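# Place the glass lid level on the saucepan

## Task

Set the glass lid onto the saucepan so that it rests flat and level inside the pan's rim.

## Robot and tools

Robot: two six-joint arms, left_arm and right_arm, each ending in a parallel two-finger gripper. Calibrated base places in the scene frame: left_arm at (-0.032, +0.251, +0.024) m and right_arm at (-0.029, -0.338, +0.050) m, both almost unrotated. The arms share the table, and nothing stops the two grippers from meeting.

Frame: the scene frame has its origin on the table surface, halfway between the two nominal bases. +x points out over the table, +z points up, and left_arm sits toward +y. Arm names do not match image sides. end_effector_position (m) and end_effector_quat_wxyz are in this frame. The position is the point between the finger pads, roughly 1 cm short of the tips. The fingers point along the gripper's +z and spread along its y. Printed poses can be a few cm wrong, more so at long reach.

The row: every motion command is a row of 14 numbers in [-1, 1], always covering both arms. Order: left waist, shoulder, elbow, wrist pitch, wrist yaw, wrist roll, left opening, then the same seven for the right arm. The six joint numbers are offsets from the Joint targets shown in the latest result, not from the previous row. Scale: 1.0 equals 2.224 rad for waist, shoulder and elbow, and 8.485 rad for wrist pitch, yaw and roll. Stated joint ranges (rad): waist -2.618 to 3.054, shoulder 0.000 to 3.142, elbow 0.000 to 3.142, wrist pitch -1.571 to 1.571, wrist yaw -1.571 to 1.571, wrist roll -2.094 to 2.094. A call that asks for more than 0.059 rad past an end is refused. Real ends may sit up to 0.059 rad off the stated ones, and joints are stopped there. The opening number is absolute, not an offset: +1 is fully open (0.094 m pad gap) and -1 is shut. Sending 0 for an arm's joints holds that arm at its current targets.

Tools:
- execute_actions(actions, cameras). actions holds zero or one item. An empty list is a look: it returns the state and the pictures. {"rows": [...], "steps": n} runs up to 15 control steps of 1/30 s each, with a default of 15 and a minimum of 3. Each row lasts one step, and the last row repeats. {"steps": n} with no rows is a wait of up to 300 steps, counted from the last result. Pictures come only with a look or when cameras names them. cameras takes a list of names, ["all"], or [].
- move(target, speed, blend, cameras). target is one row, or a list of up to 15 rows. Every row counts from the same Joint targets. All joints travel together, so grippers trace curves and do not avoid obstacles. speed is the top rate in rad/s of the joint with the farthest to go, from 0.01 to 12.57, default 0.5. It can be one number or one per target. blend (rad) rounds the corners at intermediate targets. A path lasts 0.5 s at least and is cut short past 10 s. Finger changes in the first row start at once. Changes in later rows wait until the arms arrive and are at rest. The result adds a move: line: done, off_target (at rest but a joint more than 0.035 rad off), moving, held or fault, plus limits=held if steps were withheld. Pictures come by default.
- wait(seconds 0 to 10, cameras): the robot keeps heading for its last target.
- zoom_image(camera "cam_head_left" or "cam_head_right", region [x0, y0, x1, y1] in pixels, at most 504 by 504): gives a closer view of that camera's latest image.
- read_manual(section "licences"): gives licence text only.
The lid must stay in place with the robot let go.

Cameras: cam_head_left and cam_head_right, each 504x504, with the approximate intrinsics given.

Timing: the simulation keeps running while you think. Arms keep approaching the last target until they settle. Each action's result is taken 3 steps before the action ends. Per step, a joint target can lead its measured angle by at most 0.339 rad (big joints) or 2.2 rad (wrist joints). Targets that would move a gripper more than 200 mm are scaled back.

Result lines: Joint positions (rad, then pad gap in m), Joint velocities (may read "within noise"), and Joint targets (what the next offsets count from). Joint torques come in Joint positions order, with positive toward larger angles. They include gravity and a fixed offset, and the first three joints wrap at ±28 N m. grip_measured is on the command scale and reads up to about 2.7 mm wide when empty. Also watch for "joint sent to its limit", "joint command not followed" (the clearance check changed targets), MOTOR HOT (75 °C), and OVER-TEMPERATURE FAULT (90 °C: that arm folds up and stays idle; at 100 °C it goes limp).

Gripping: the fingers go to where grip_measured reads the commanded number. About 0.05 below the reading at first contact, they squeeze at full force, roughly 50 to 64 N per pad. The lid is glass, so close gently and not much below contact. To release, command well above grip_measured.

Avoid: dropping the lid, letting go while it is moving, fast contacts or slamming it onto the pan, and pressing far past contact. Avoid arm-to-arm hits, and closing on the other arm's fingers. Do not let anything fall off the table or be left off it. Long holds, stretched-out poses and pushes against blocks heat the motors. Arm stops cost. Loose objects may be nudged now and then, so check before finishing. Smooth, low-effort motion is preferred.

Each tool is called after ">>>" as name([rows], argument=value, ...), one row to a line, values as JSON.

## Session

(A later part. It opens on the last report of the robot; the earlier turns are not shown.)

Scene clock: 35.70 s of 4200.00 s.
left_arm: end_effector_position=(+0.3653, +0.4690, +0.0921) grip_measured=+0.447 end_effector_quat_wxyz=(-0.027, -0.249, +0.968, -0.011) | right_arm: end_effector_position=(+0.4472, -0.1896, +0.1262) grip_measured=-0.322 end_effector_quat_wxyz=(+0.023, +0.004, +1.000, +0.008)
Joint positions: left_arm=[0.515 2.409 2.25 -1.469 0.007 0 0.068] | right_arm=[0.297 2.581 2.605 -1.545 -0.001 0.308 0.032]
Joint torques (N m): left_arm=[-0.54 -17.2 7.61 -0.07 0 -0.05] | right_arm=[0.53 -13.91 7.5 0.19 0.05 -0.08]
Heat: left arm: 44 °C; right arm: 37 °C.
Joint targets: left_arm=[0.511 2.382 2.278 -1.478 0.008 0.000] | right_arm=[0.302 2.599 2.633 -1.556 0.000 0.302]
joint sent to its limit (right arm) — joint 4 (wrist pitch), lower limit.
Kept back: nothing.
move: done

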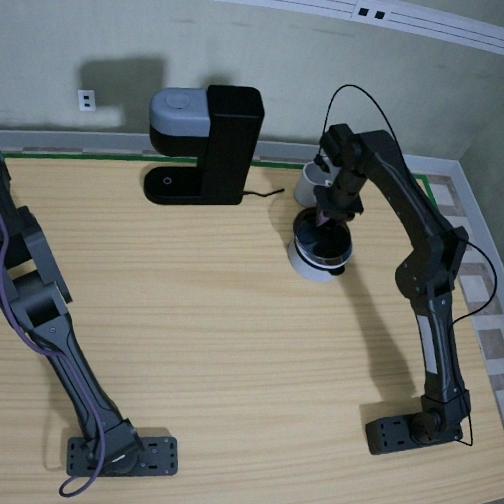

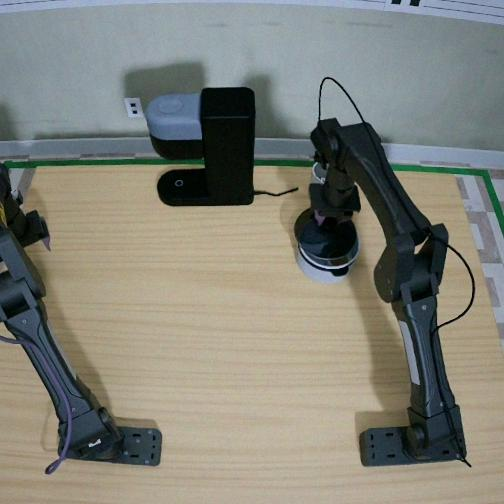

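>>> move(target=[0,0,0,0,0,0,0.45,-0.0058,-0.031,-0.0778,0.0101,0,0,-0.55], speed=0.12)

>>> zoom_image(camera="cam_head_right", region=[270, 190, 390, 290])

>>> zoom_image(camera="cam_head_left", region=[270, 190, 390, 290])

Scene clock: 37.67 s of 4200.00 s.
left_arm: end_effector_position=(+0.3653, +0.4690, +0.0921) grip_measured=+0.447 end_effector_quat_wxyz=(-0.027, -0.249, +0.968, -0.011) | right_arm: end_effector_position=(+0.4421, -0.1904, +0.1114) grip_measured=-0.322 end_effector_quat_wxyz=(+0.013, +0.003, +1.000, +0.007)
Joint positions: left_arm=[0.515 2.409 2.25 -1.469 0.007 0 0.068] | right_arm=[0.297 2.547 2.48 -1.475 -0.005 0.306 0.032]
Joint torques (N m): left_arm=[-0.57 -17.02 7.61 -0.13 0.02 -0.02] | right_arm=[-0.69 -17.11 3.64 0.34 0.08 -0.05]
Heat: left arm: 44 °C; right arm: 38 °C.
Joint targets: left_arm=[0.511 2.382 2.278 -1.478 0.008 0.000] | right_arm=[0.289 2.530 2.460 -1.470 0.000 0.302]
Kept back: nothing.
move: done

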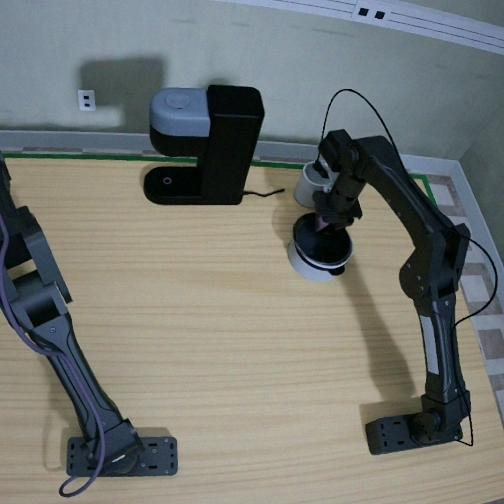

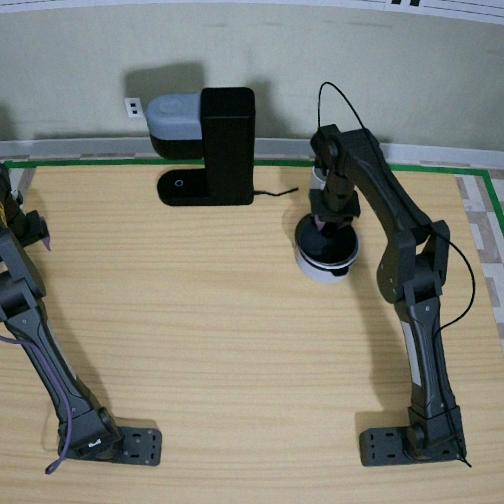

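Scaled by 4.200.

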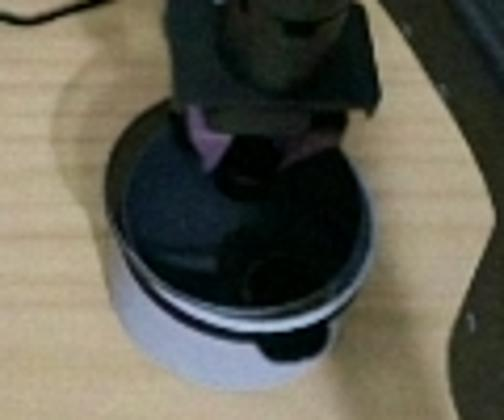

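Scaled by 4.200.

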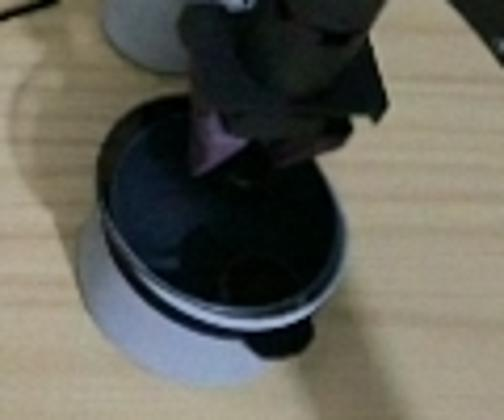

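>>> move(target=[0,0,0,0,0,0,0.45,-0.006,-0.0022,-0.0126,-0.0014,0,0,-0.55], speed=0.1)

>>> zoom_image(camera="cam_head_right", region=[270, 190, 390, 290])

>>> zoom_image(camera="cam_head_left", region=[270, 190, 390, 290])

Scene clock: 38.73 s of 4200.00 s.
left_arm: end_effector_position=(+0.3653, +0.4690, +0.0921) grip_measured=+0.447 end_effector_quat_wxyz=(-0.027, -0.249, +0.968, -0.011) | right_arm: end_effector_position=(+0.4419, -0.1921, +0.1108) grip_measured=-0.322 end_effector_quat_wxyz=(+0.012, +0.006, +1.000, +0.012)
Joint positions: left_arm=[0.515 2.409 2.25 -1.469 0.007 0 0.068] | right_arm=[0.289 2.536 2.456 -1.461 -0.016 0.306 0.032]
Joint torques (N m): left_arm=[-0.54 -17.17 7.77 -0.19 0.02 0.01] | right_arm=[-1.21 -16.38 3.36 0.07 0.18 -0.05]
Heat: left arm: 44 °C; right arm: 39 °C.
Joint targets: left_arm=[0.511 2.382 2.278 -1.478 0.008 0.000] | right_arm=[0.276 2.525 2.432 -1.482 0.000 0.302]
Kept back: nothing.
move: done

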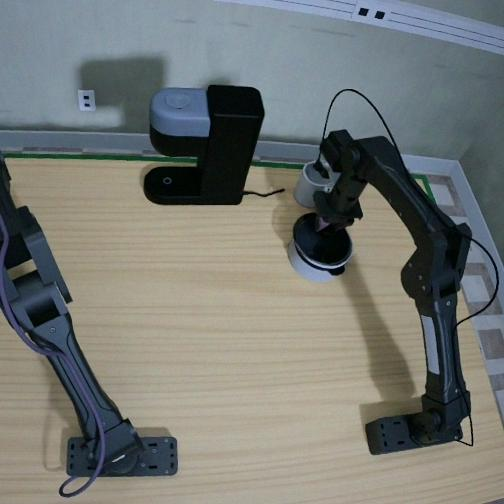

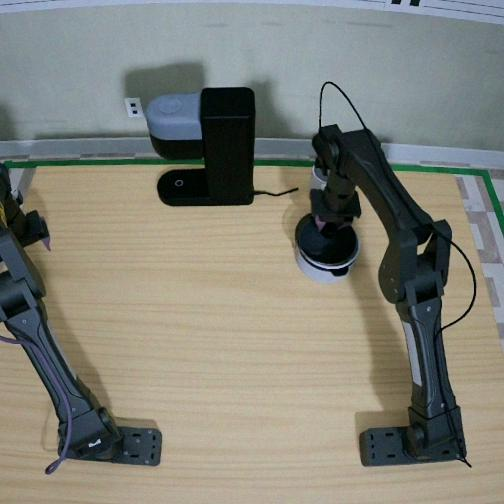

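Scaled by 4.200.

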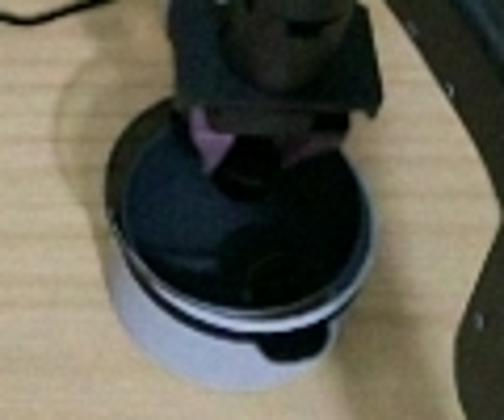

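Scaled by 4.200.

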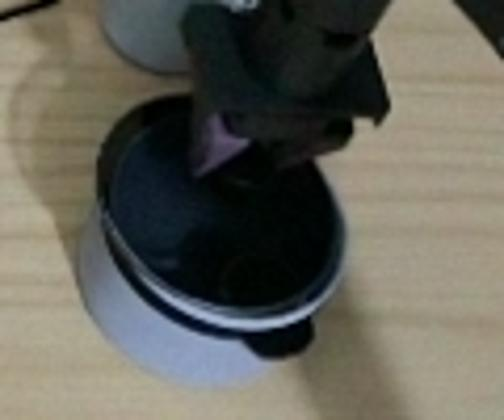

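>>> move(target=[0,0,0,0,0,0,0.45,-0.0072,-0.0067,0.0261,-0.0051,0,0,-0.55], speed=0.12)

>>> zoom_image(camera="cam_head_right", region=[270, 190, 390, 290])

>>> zoom_image(camera="cam_head_left", region=[270, 190, 390, 290])

Scene clock: 40.17 s of 4200.00 s.
left_arm: end_effector_position=(+0.3653, +0.4690, +0.0921) grip_measured=+0.447 end_effector_quat_wxyz=(-0.027, -0.249, +0.968, -0.011) | right_arm: end_effector_position=(+0.4352, -0.2064, +0.1130) grip_measured=-0.322 end_effector_quat_wxyz=(-0.007, +0.017, +1.000, +0.004)
Joint positions: left_arm=[0.515 2.409 2.25 -1.469 0.007 0 0.068] | right_arm=[0.267 2.535 2.465 -1.511 -0.011 0.304 0.032]
Joint torques (N m): left_arm=[-0.32 -17.1 7.5 -0.14 0.02 -0.03] | right_arm=[-0.44 -17.8 7.23 0.08 0.11 -0.03]
Heat: left arm: 44 °C; right arm: 39 °C.
Joint targets: left_arm=[0.511 2.382 2.278 -1.478 0.008 0.000] | right_arm=[0.260 2.510 2.490 -1.525 0.000 0.302]
Kept back: nothing.
move: done

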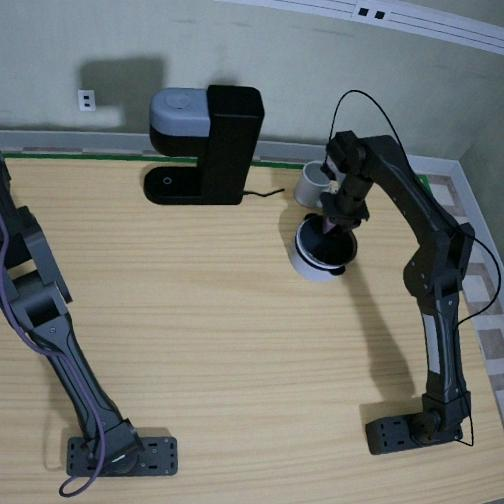

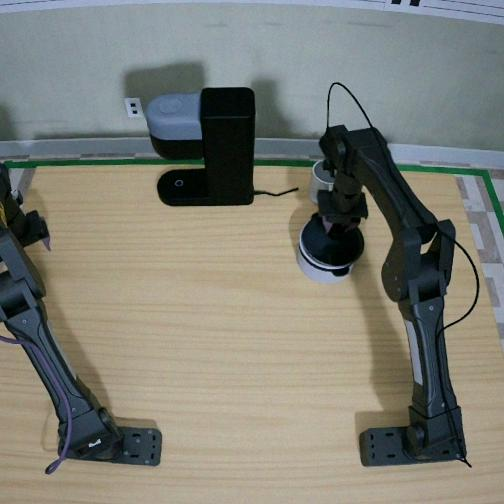

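Scaled by 4.200.

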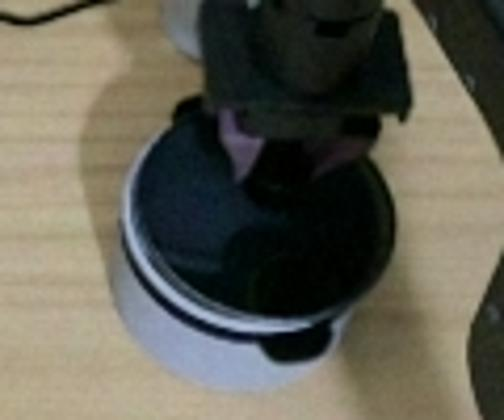

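Scaled by 4.200.

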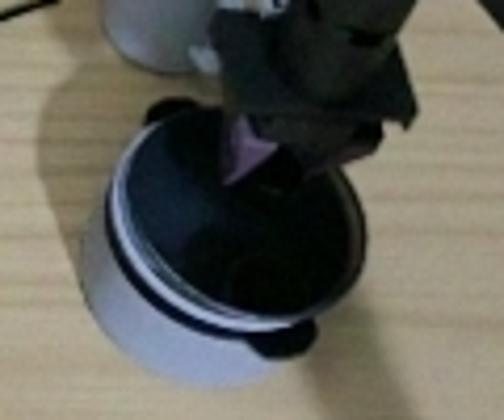

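>>> move(target=[0,0,0,0,0,0,0.45,0.0118,0,0,0,0,0,-0.55], speed=0.1)

>>> zoom_image(camera="cam_head_right", region=[270, 190, 390, 290])

>>> zoom_image(camera="cam_head_left", region=[270, 190, 390, 290])

Scene clock: 41.40 s of 4200.00 s.
left_arm: end_effector_position=(+0.3653, +0.4690, +0.0921) grip_measured=+0.447 end_effector_quat_wxyz=(-0.027, -0.249, +0.968, -0.011) | right_arm: end_effector_position=(+0.4331, -0.2001, +0.1130) grip_measured=-0.322 end_effector_quat_wxyz=(-0.007, +0.009, +1.000, +0.003)
Joint positions: left_arm=[0.515 2.409 2.25 -1.469 0.007 0 0.068] | right_arm=[0.281 2.535 2.465 -1.512 -0.009 0.304 0.032]
Joint torques (N m): left_arm=[-0.44 -17.28 7.69 -0.11 0.02 0.02] | right_arm=[0.55 -17.78 7.28 0.06 0.11 -0.03]
Heat: left arm: 44 °C; right arm: 39 °C.
Joint targets: left_arm=[0.511 2.382 2.278 -1.478 0.008 0.000] | right_arm=[0.286 2.510 2.490 -1.525 0.000 0.302]
Kept back: nothing.
move: done

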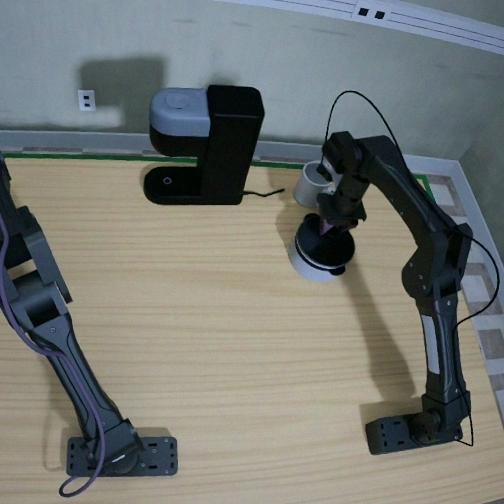

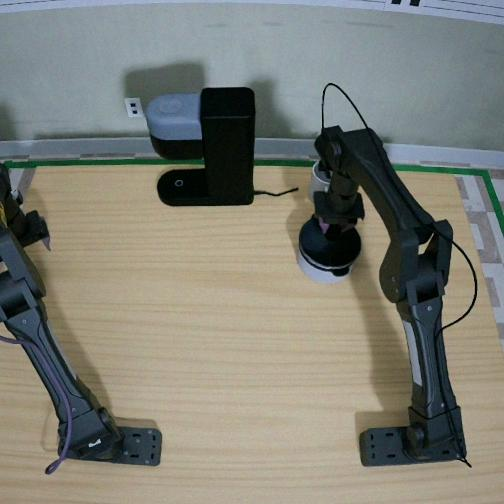

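Scaled by 4.200.

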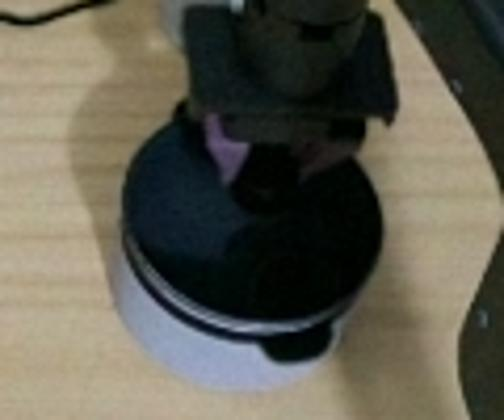

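Scaled by 4.200.

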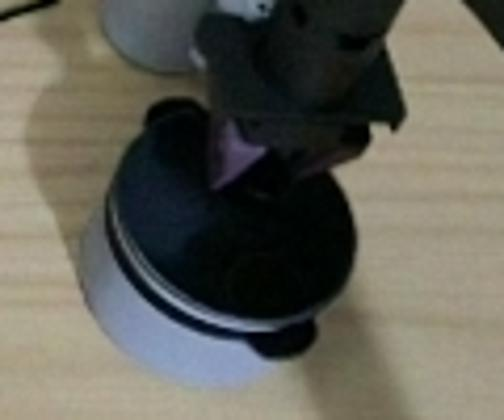

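>>> move(target=[0,0,0,0,0,0,0.45,0.0027,0,-0.0315,0.0053,0,0,-0.55], speed=0.08)

>>> zoom_image(camera="cam_head_right", region=[270, 190, 390, 290])

>>> zoom_image(camera="cam_head_left", region=[270, 190, 390, 290])

Scene clock: 42.77 s of 4200.00 s.
left_arm: end_effector_position=(+0.3653, +0.4690, +0.0921) grip_measured=+0.447 end_effector_quat_wxyz=(-0.027, -0.249, +0.968, -0.011) | right_arm: end_effector_position=(+0.4328, -0.1982, +0.1084) grip_measured=-0.322 end_effector_quat_wxyz=(-0.007, +0.008, +1.000, +0.003)
Joint positions: left_arm=[0.515 2.409 2.25 -1.469 0.007 0 0.068] | right_arm=[0.285 2.531 2.438 -1.49 -0.009 0.304 0.032]
Joint torques (N m): left_arm=[-0.28 -17.11 7.42 -0.11 -0.01 0] | right_arm=[0.57 -17.32 3.71 0.31 0.12 -0.02]
Heat: left arm: 44 °C; right arm: 39 °C.
Joint targets: left_arm=[0.511 2.382 2.278 -1.478 0.008 0.000] | right_arm=[0.292 2.510 2.421 -1.480 0.000 0.302]
Kept back: nothing.
move: done

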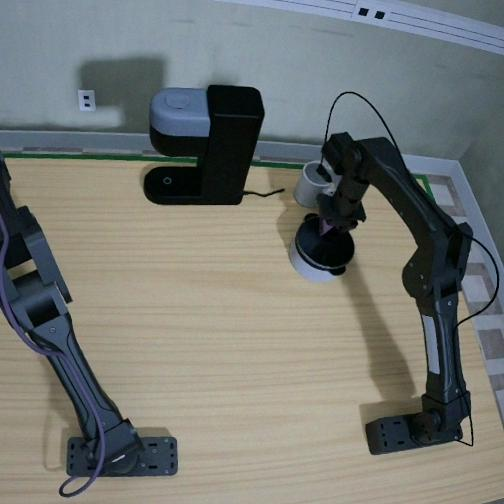

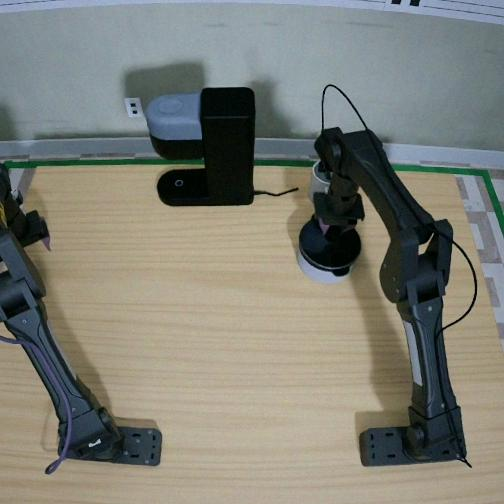

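Scaled by 4.200.

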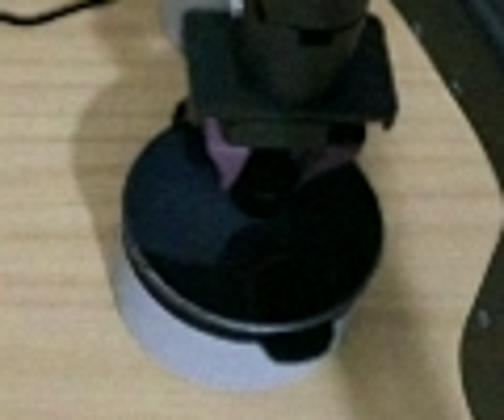

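Scaled by 4.200.

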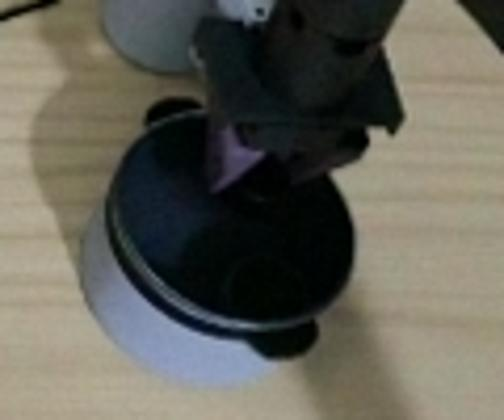

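>>> move(target=[0,0,0,0,0,0,0.45,0.001,0,-0.0085,0.003,0,0,-0.55], speed=0.08)

>>> zoom_image(camera="cam_head_right", region=[285, 205, 375, 285])

>>> zoom_image(camera="cam_head_left", region=[280, 205, 370, 285])

Scene clock: 43.70 s of 4200.00 s.
left_arm: end_effector_position=(+0.3653, +0.4690, +0.0921) grip_measured=+0.447 end_effector_quat_wxyz=(-0.027, -0.249, +0.968, -0.011) | right_arm: end_effector_position=(+0.4326, -0.1971, +0.1082) grip_measured=-0.322 end_effector_quat_wxyz=(-0.005, +0.006, +1.000, +0.003)
Joint positions: left_arm=[0.515 2.409 2.25 -1.469 0.007 0 0.068] | right_arm=[0.288 2.523 2.422 -1.477 -0.009 0.304 0.032]
Joint torques (N m): left_arm=[-0.57 -17.26 7.73 -0.15 -0.01 -0.04] | right_arm=[0.59 -16.49 3.44 0.45 0.12 -0.02]
Heat: left arm: 44 °C; right arm: 40 °C.
Joint targets: left_arm=[0.511 2.382 2.278 -1.478 0.008 0.000] | right_arm=[0.294 2.510 2.402 -1.455 0.000 0.302]
Kept back: nothing.
move: done

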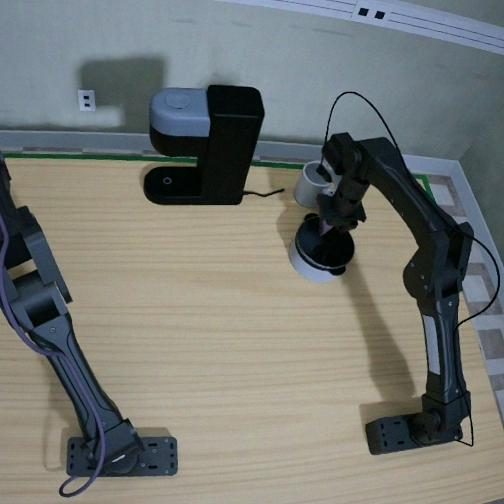

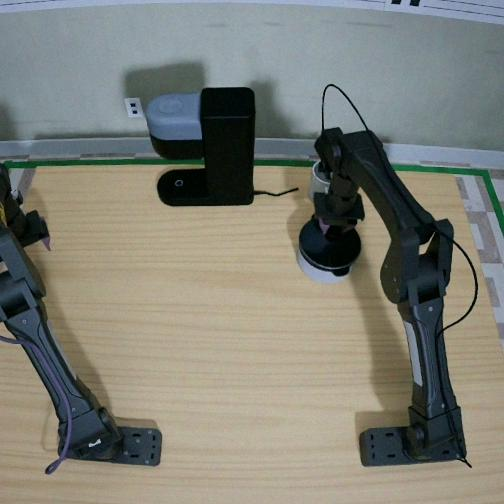

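Scaled by 5.600.

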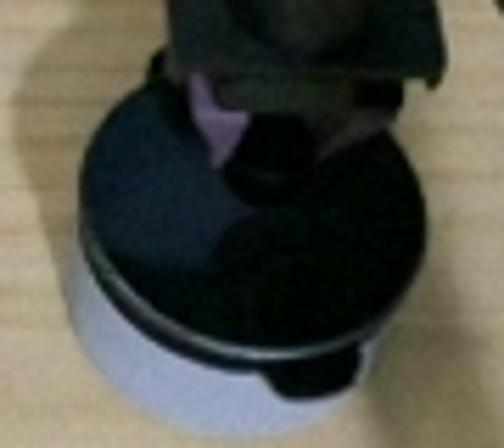

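Scaled by 5.600.

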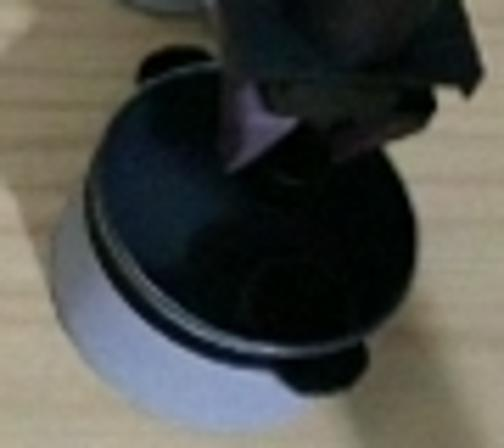

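>>> move(target=[0,0,0,0,0,0,0.45,0,0.0325,0.0598,-0.0088,0,0,-0.55], speed=0.1)

>>> zoom_image(camera="cam_head_right", region=[285, 205, 375, 285])

>>> zoom_image(camera="cam_head_left", region=[280, 205, 370, 285])

Scene clock: 45.57 s of 4200.00 s.
left_arm: end_effector_position=(+0.3653, +0.4690, +0.0921) grip_measured=+0.447 end_effector_quat_wxyz=(-0.027, -0.249, +0.968, -0.011) | right_arm: end_effector_position=(+0.4379, -0.1955, +0.1101) grip_measured=-0.322 end_effector_quat_wxyz=(-0.002, +0.006, +1.000, +0.004)
Joint positions: left_arm=[0.515 2.409 2.25 -1.469 0.007 0 0.068] | right_arm=[0.288 2.563 2.506 -1.516 -0.009 0.304 0.032]
Joint torques (N m): left_arm=[-0.51 -17.05 7.6 -0.11 0.02 -0.02] | right_arm=[0.58 -13.85 7.49 0.08 0.11 -0.03]
Heat: left arm: 45 °C; right arm: 40 °C.
Joint targets: left_arm=[0.511 2.382 2.278 -1.478 0.008 0.000] | right_arm=[0.294 2.582 2.535 -1.529 0.000 0.302]
Kept back: nothing.
move: done

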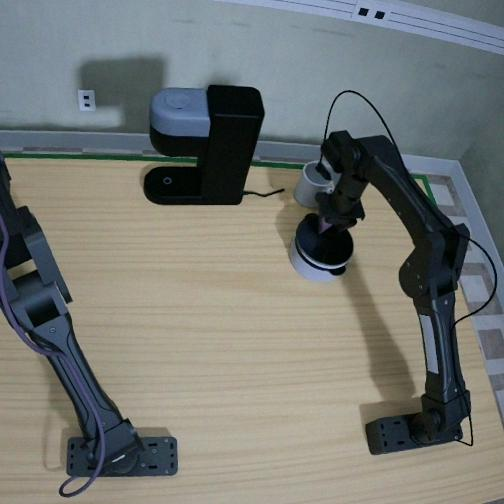

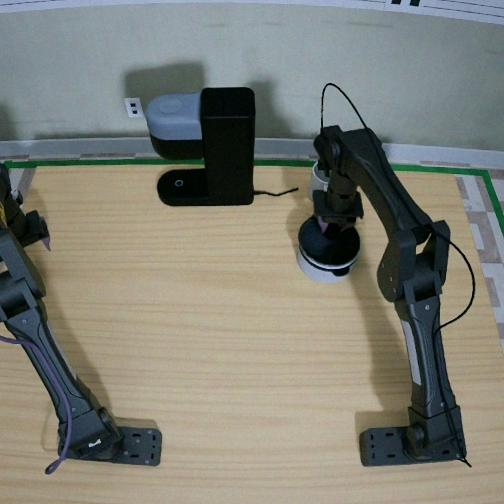

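Scaled by 5.600.

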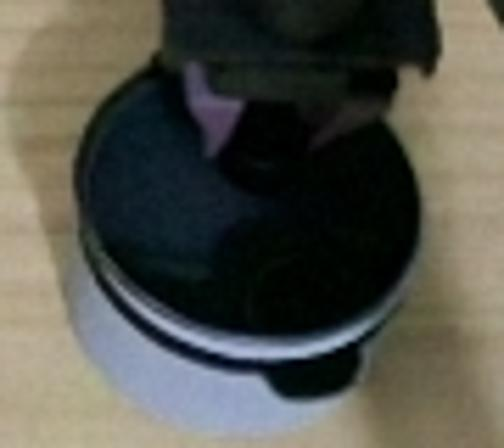

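Scaled by 5.600.

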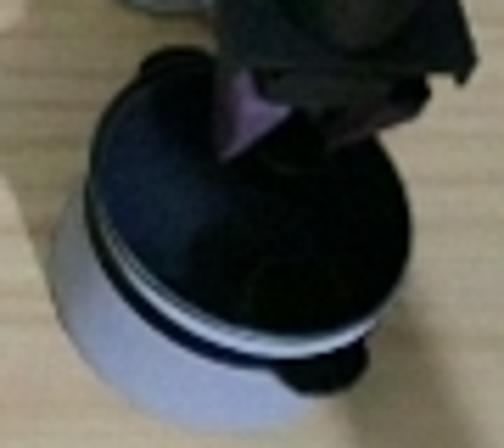

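>>> move([
  [0,0,0,0,0,0,0.45,-0.0085,0,0,0,0,0,-0.55],
  [0,0,0,0,0,0,0.45,-0.0085,0,-0.0292,0.0052,0,0,-0.55],
], speed=0.08)

>>> zoom_image(camera="cam_head_right", region=[285, 205, 375, 285])

>>> zoom_image(camera="cam_head_left", region=[280, 205, 370, 285])

Scene clock: 47.10 s of 4200.00 s.
left_arm: end_effector_position=(+0.3653, +0.4690, +0.0921) grip_measured=+0.447 end_effector_quat_wxyz=(-0.027, -0.249, +0.968, -0.011) | right_arm: end_effector_position=(+0.4373, -0.1990, +0.1065) grip_measured=-0.322 end_effector_quat_wxyz=(-0.006, +0.008, +1.000, +0.001)
Joint positions: left_arm=[0.515 2.409 2.25 -1.469 0.007 0 0.068] | right_arm=[0.282 2.564 2.492 -1.51 -0.006 0.303 0.032]
Joint torques (N m): left_arm=[-0.5 -17.2 7.76 -0.1 -0.01 -0.03] | right_arm=[-0.62 -13.71 3.22 0.46 0.1 -0.01]
Heat: left arm: 45 °C; right arm: 40 °C.
Joint targets: left_arm=[0.511 2.382 2.278 -1.478 0.008 0.000] | right_arm=[0.276 2.583 2.470 -1.485 0.000 0.302]
Kept back: nothing.
move: done

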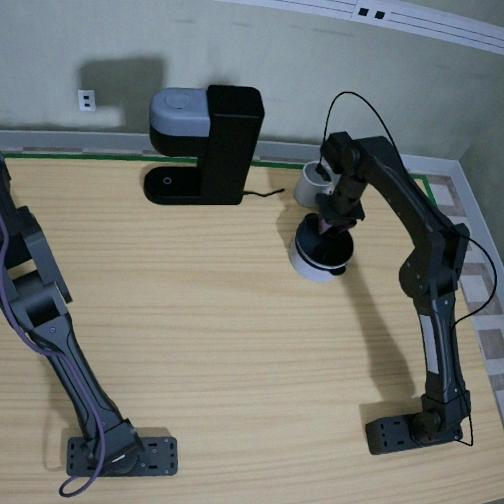

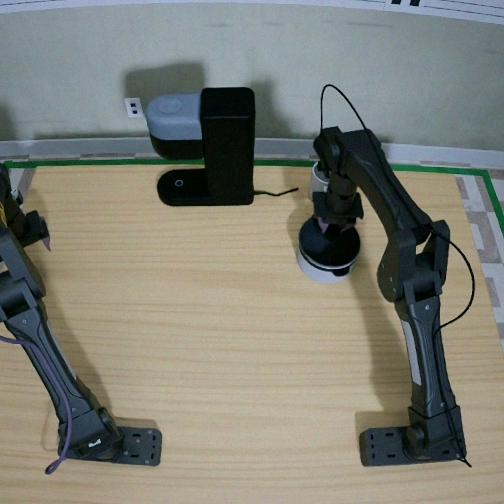

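Scaled by 5.600.

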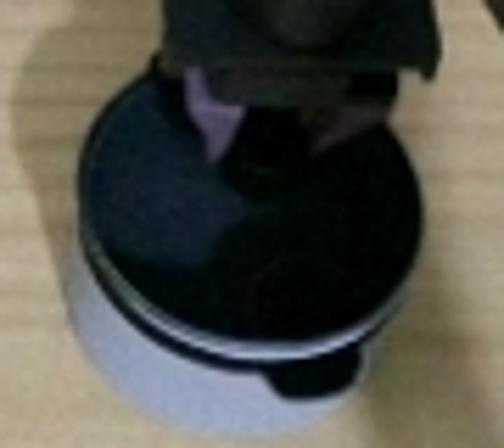

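Scaled by 5.600.

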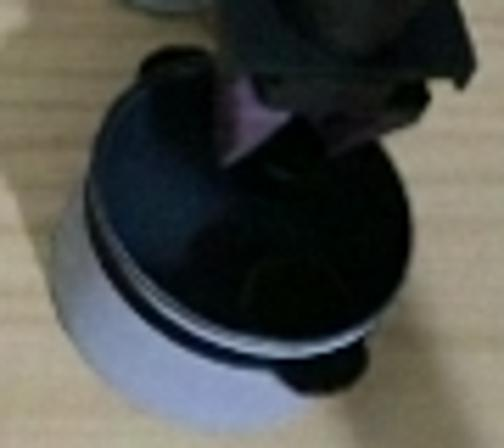

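>>> move(target=[0,0,0,0,0,0,0.45,0,0,-0.0105,0.002,0,0,-0.55], speed=0.08)

>>> zoom_image(camera="cam_head_right", region=[285, 205, 375, 285])

>>> zoom_image(camera="cam_head_left", region=[280, 205, 370, 285])

Scene clock: 48.07 s of 4200.00 s.
left_arm: end_effector_position=(+0.3653, +0.4690, +0.0921) grip_measured=+0.447 end_effector_quat_wxyz=(-0.027, -0.249, +0.968, -0.011) | right_arm: end_effector_position=(+0.4370, -0.1991, +0.1052) grip_measured=-0.322 end_effector_quat_wxyz=(-0.006, +0.008, +1.000, +0.001)
Joint positions: left_arm=[0.515 2.409 2.25 -1.469 0.007 0 0.068] | right_arm=[0.282 2.559 2.478 -1.501 -0.006 0.301 0.032]
Joint torques (N m): left_arm=[-0.4 -17.09 7.76 -0.14 0.04 -0.06] | right_arm=[-0.64 -13.26 2.47 0.55 0.09 0.01]
Heat: left arm: 45 °C; right arm: 40 °C.
Joint targets: left_arm=[0.511 2.382 2.278 -1.478 0.008 0.000] | right_arm=[0.276 2.583 2.446 -1.468 0.000 0.302]
Kept back: nothing.
move: done

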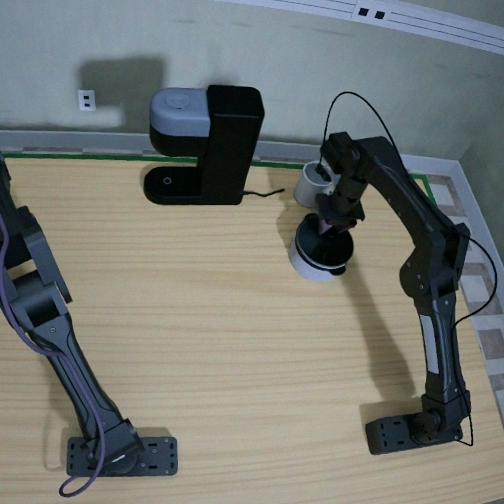

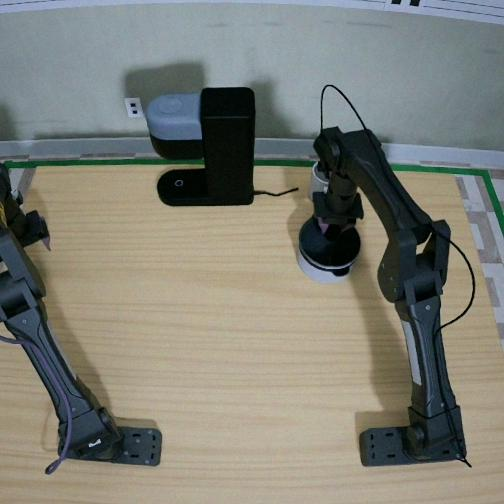

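Scaled by 5.600.

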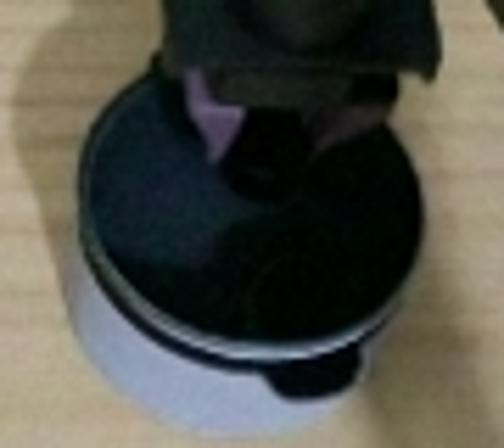

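Scaled by 5.600.

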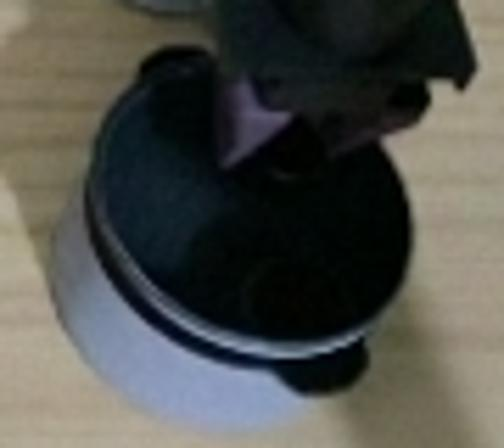

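>>> move([
  [0,0,0,0,0,0,0.45,0,0,0.003,0,0,0,-0.2],
  [0,0,0,0,0,0,0.45,0,0,0.003,0,0,0,0.6],
  [0,0,0,0,0,0,0.45,0,0.0063,0.0922,-0.0114,0,0,0.6],
  [0,0,0,0,0,0,0.45,0,-0.1272,0.0922,-0.0114,0,0,0.6],
  [0,0,0,0,0,0,0.45,-0.25,-0.1272,0.0922,-0.0114,0,0,0.6],
], speed=[0.1,0.1,0.2,0.4,0.6])

>>> zoom_image(camera="cam_head_right", region=[285, 205, 375, 285])

>>> zoom_image(camera="cam_head_left", region=[280, 205, 370, 285])

Scene clock: 53.17 s of 4200.00 s.
left_arm: end_effector_position=(+0.3653, +0.4690, +0.0921) grip_measured=+0.447 end_effector_quat_wxyz=(-0.027, -0.249, +0.968, -0.011) | right_arm: end_effector_position=(+0.4478, -0.4745, +0.2663) grip_measured=+0.598 end_effector_quat_wxyz=(+0.175, +0.282, +0.943, +0.002)
Joint positions: left_arm=[0.515 2.409 2.25 -1.469 0.007 0 0.068] | right_arm=[-0.284 2.311 2.641 -1.548 -0.001 0.301 0.075]
Joint torques (N m): left_arm=[-0.29 -17.36 7.72 -0.11 -0.01 -0.04] | right_arm=[0.39 -14.54 5.64 0.83 0.05 0]
Heat: left arm: 45 °C; right arm: 41 °C.
Joint targets: left_arm=[0.511 2.382 2.278 -1.478 0.008 0.000] | right_arm=[-0.281 2.300 2.651 -1.556 0.000 0.302]
joint sent to its limit (right arm) — joint 4 (wrist pitch), lower limit.
Kept back: nothing.
move: done; joint sent to its limit at targets 3 and 4

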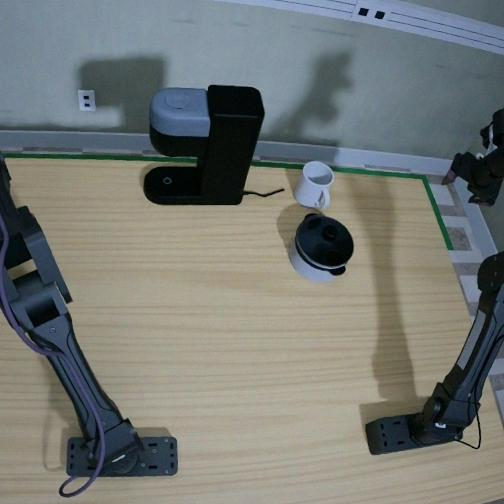

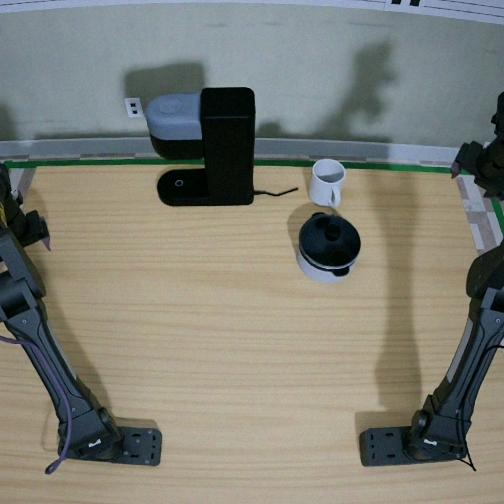

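Scaled by 5.600.

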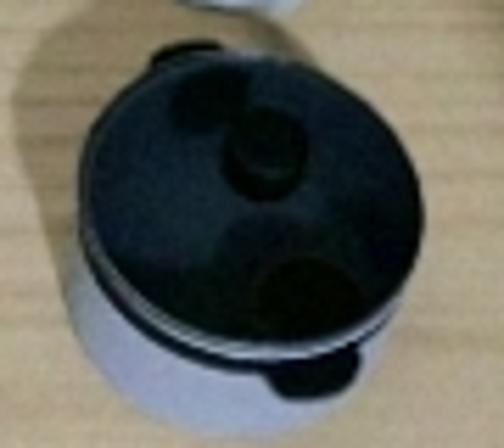

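Scaled by 5.600.

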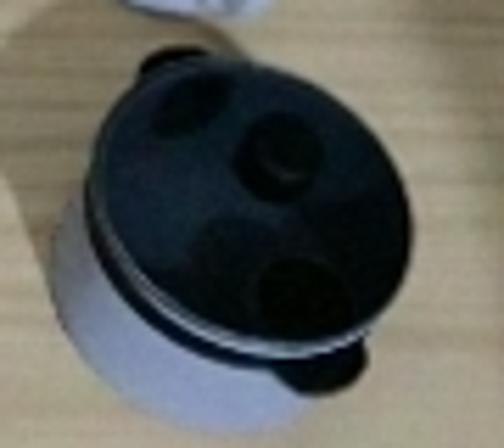

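>>> finished_scene(scene=2)

The scene is finished: the task was done.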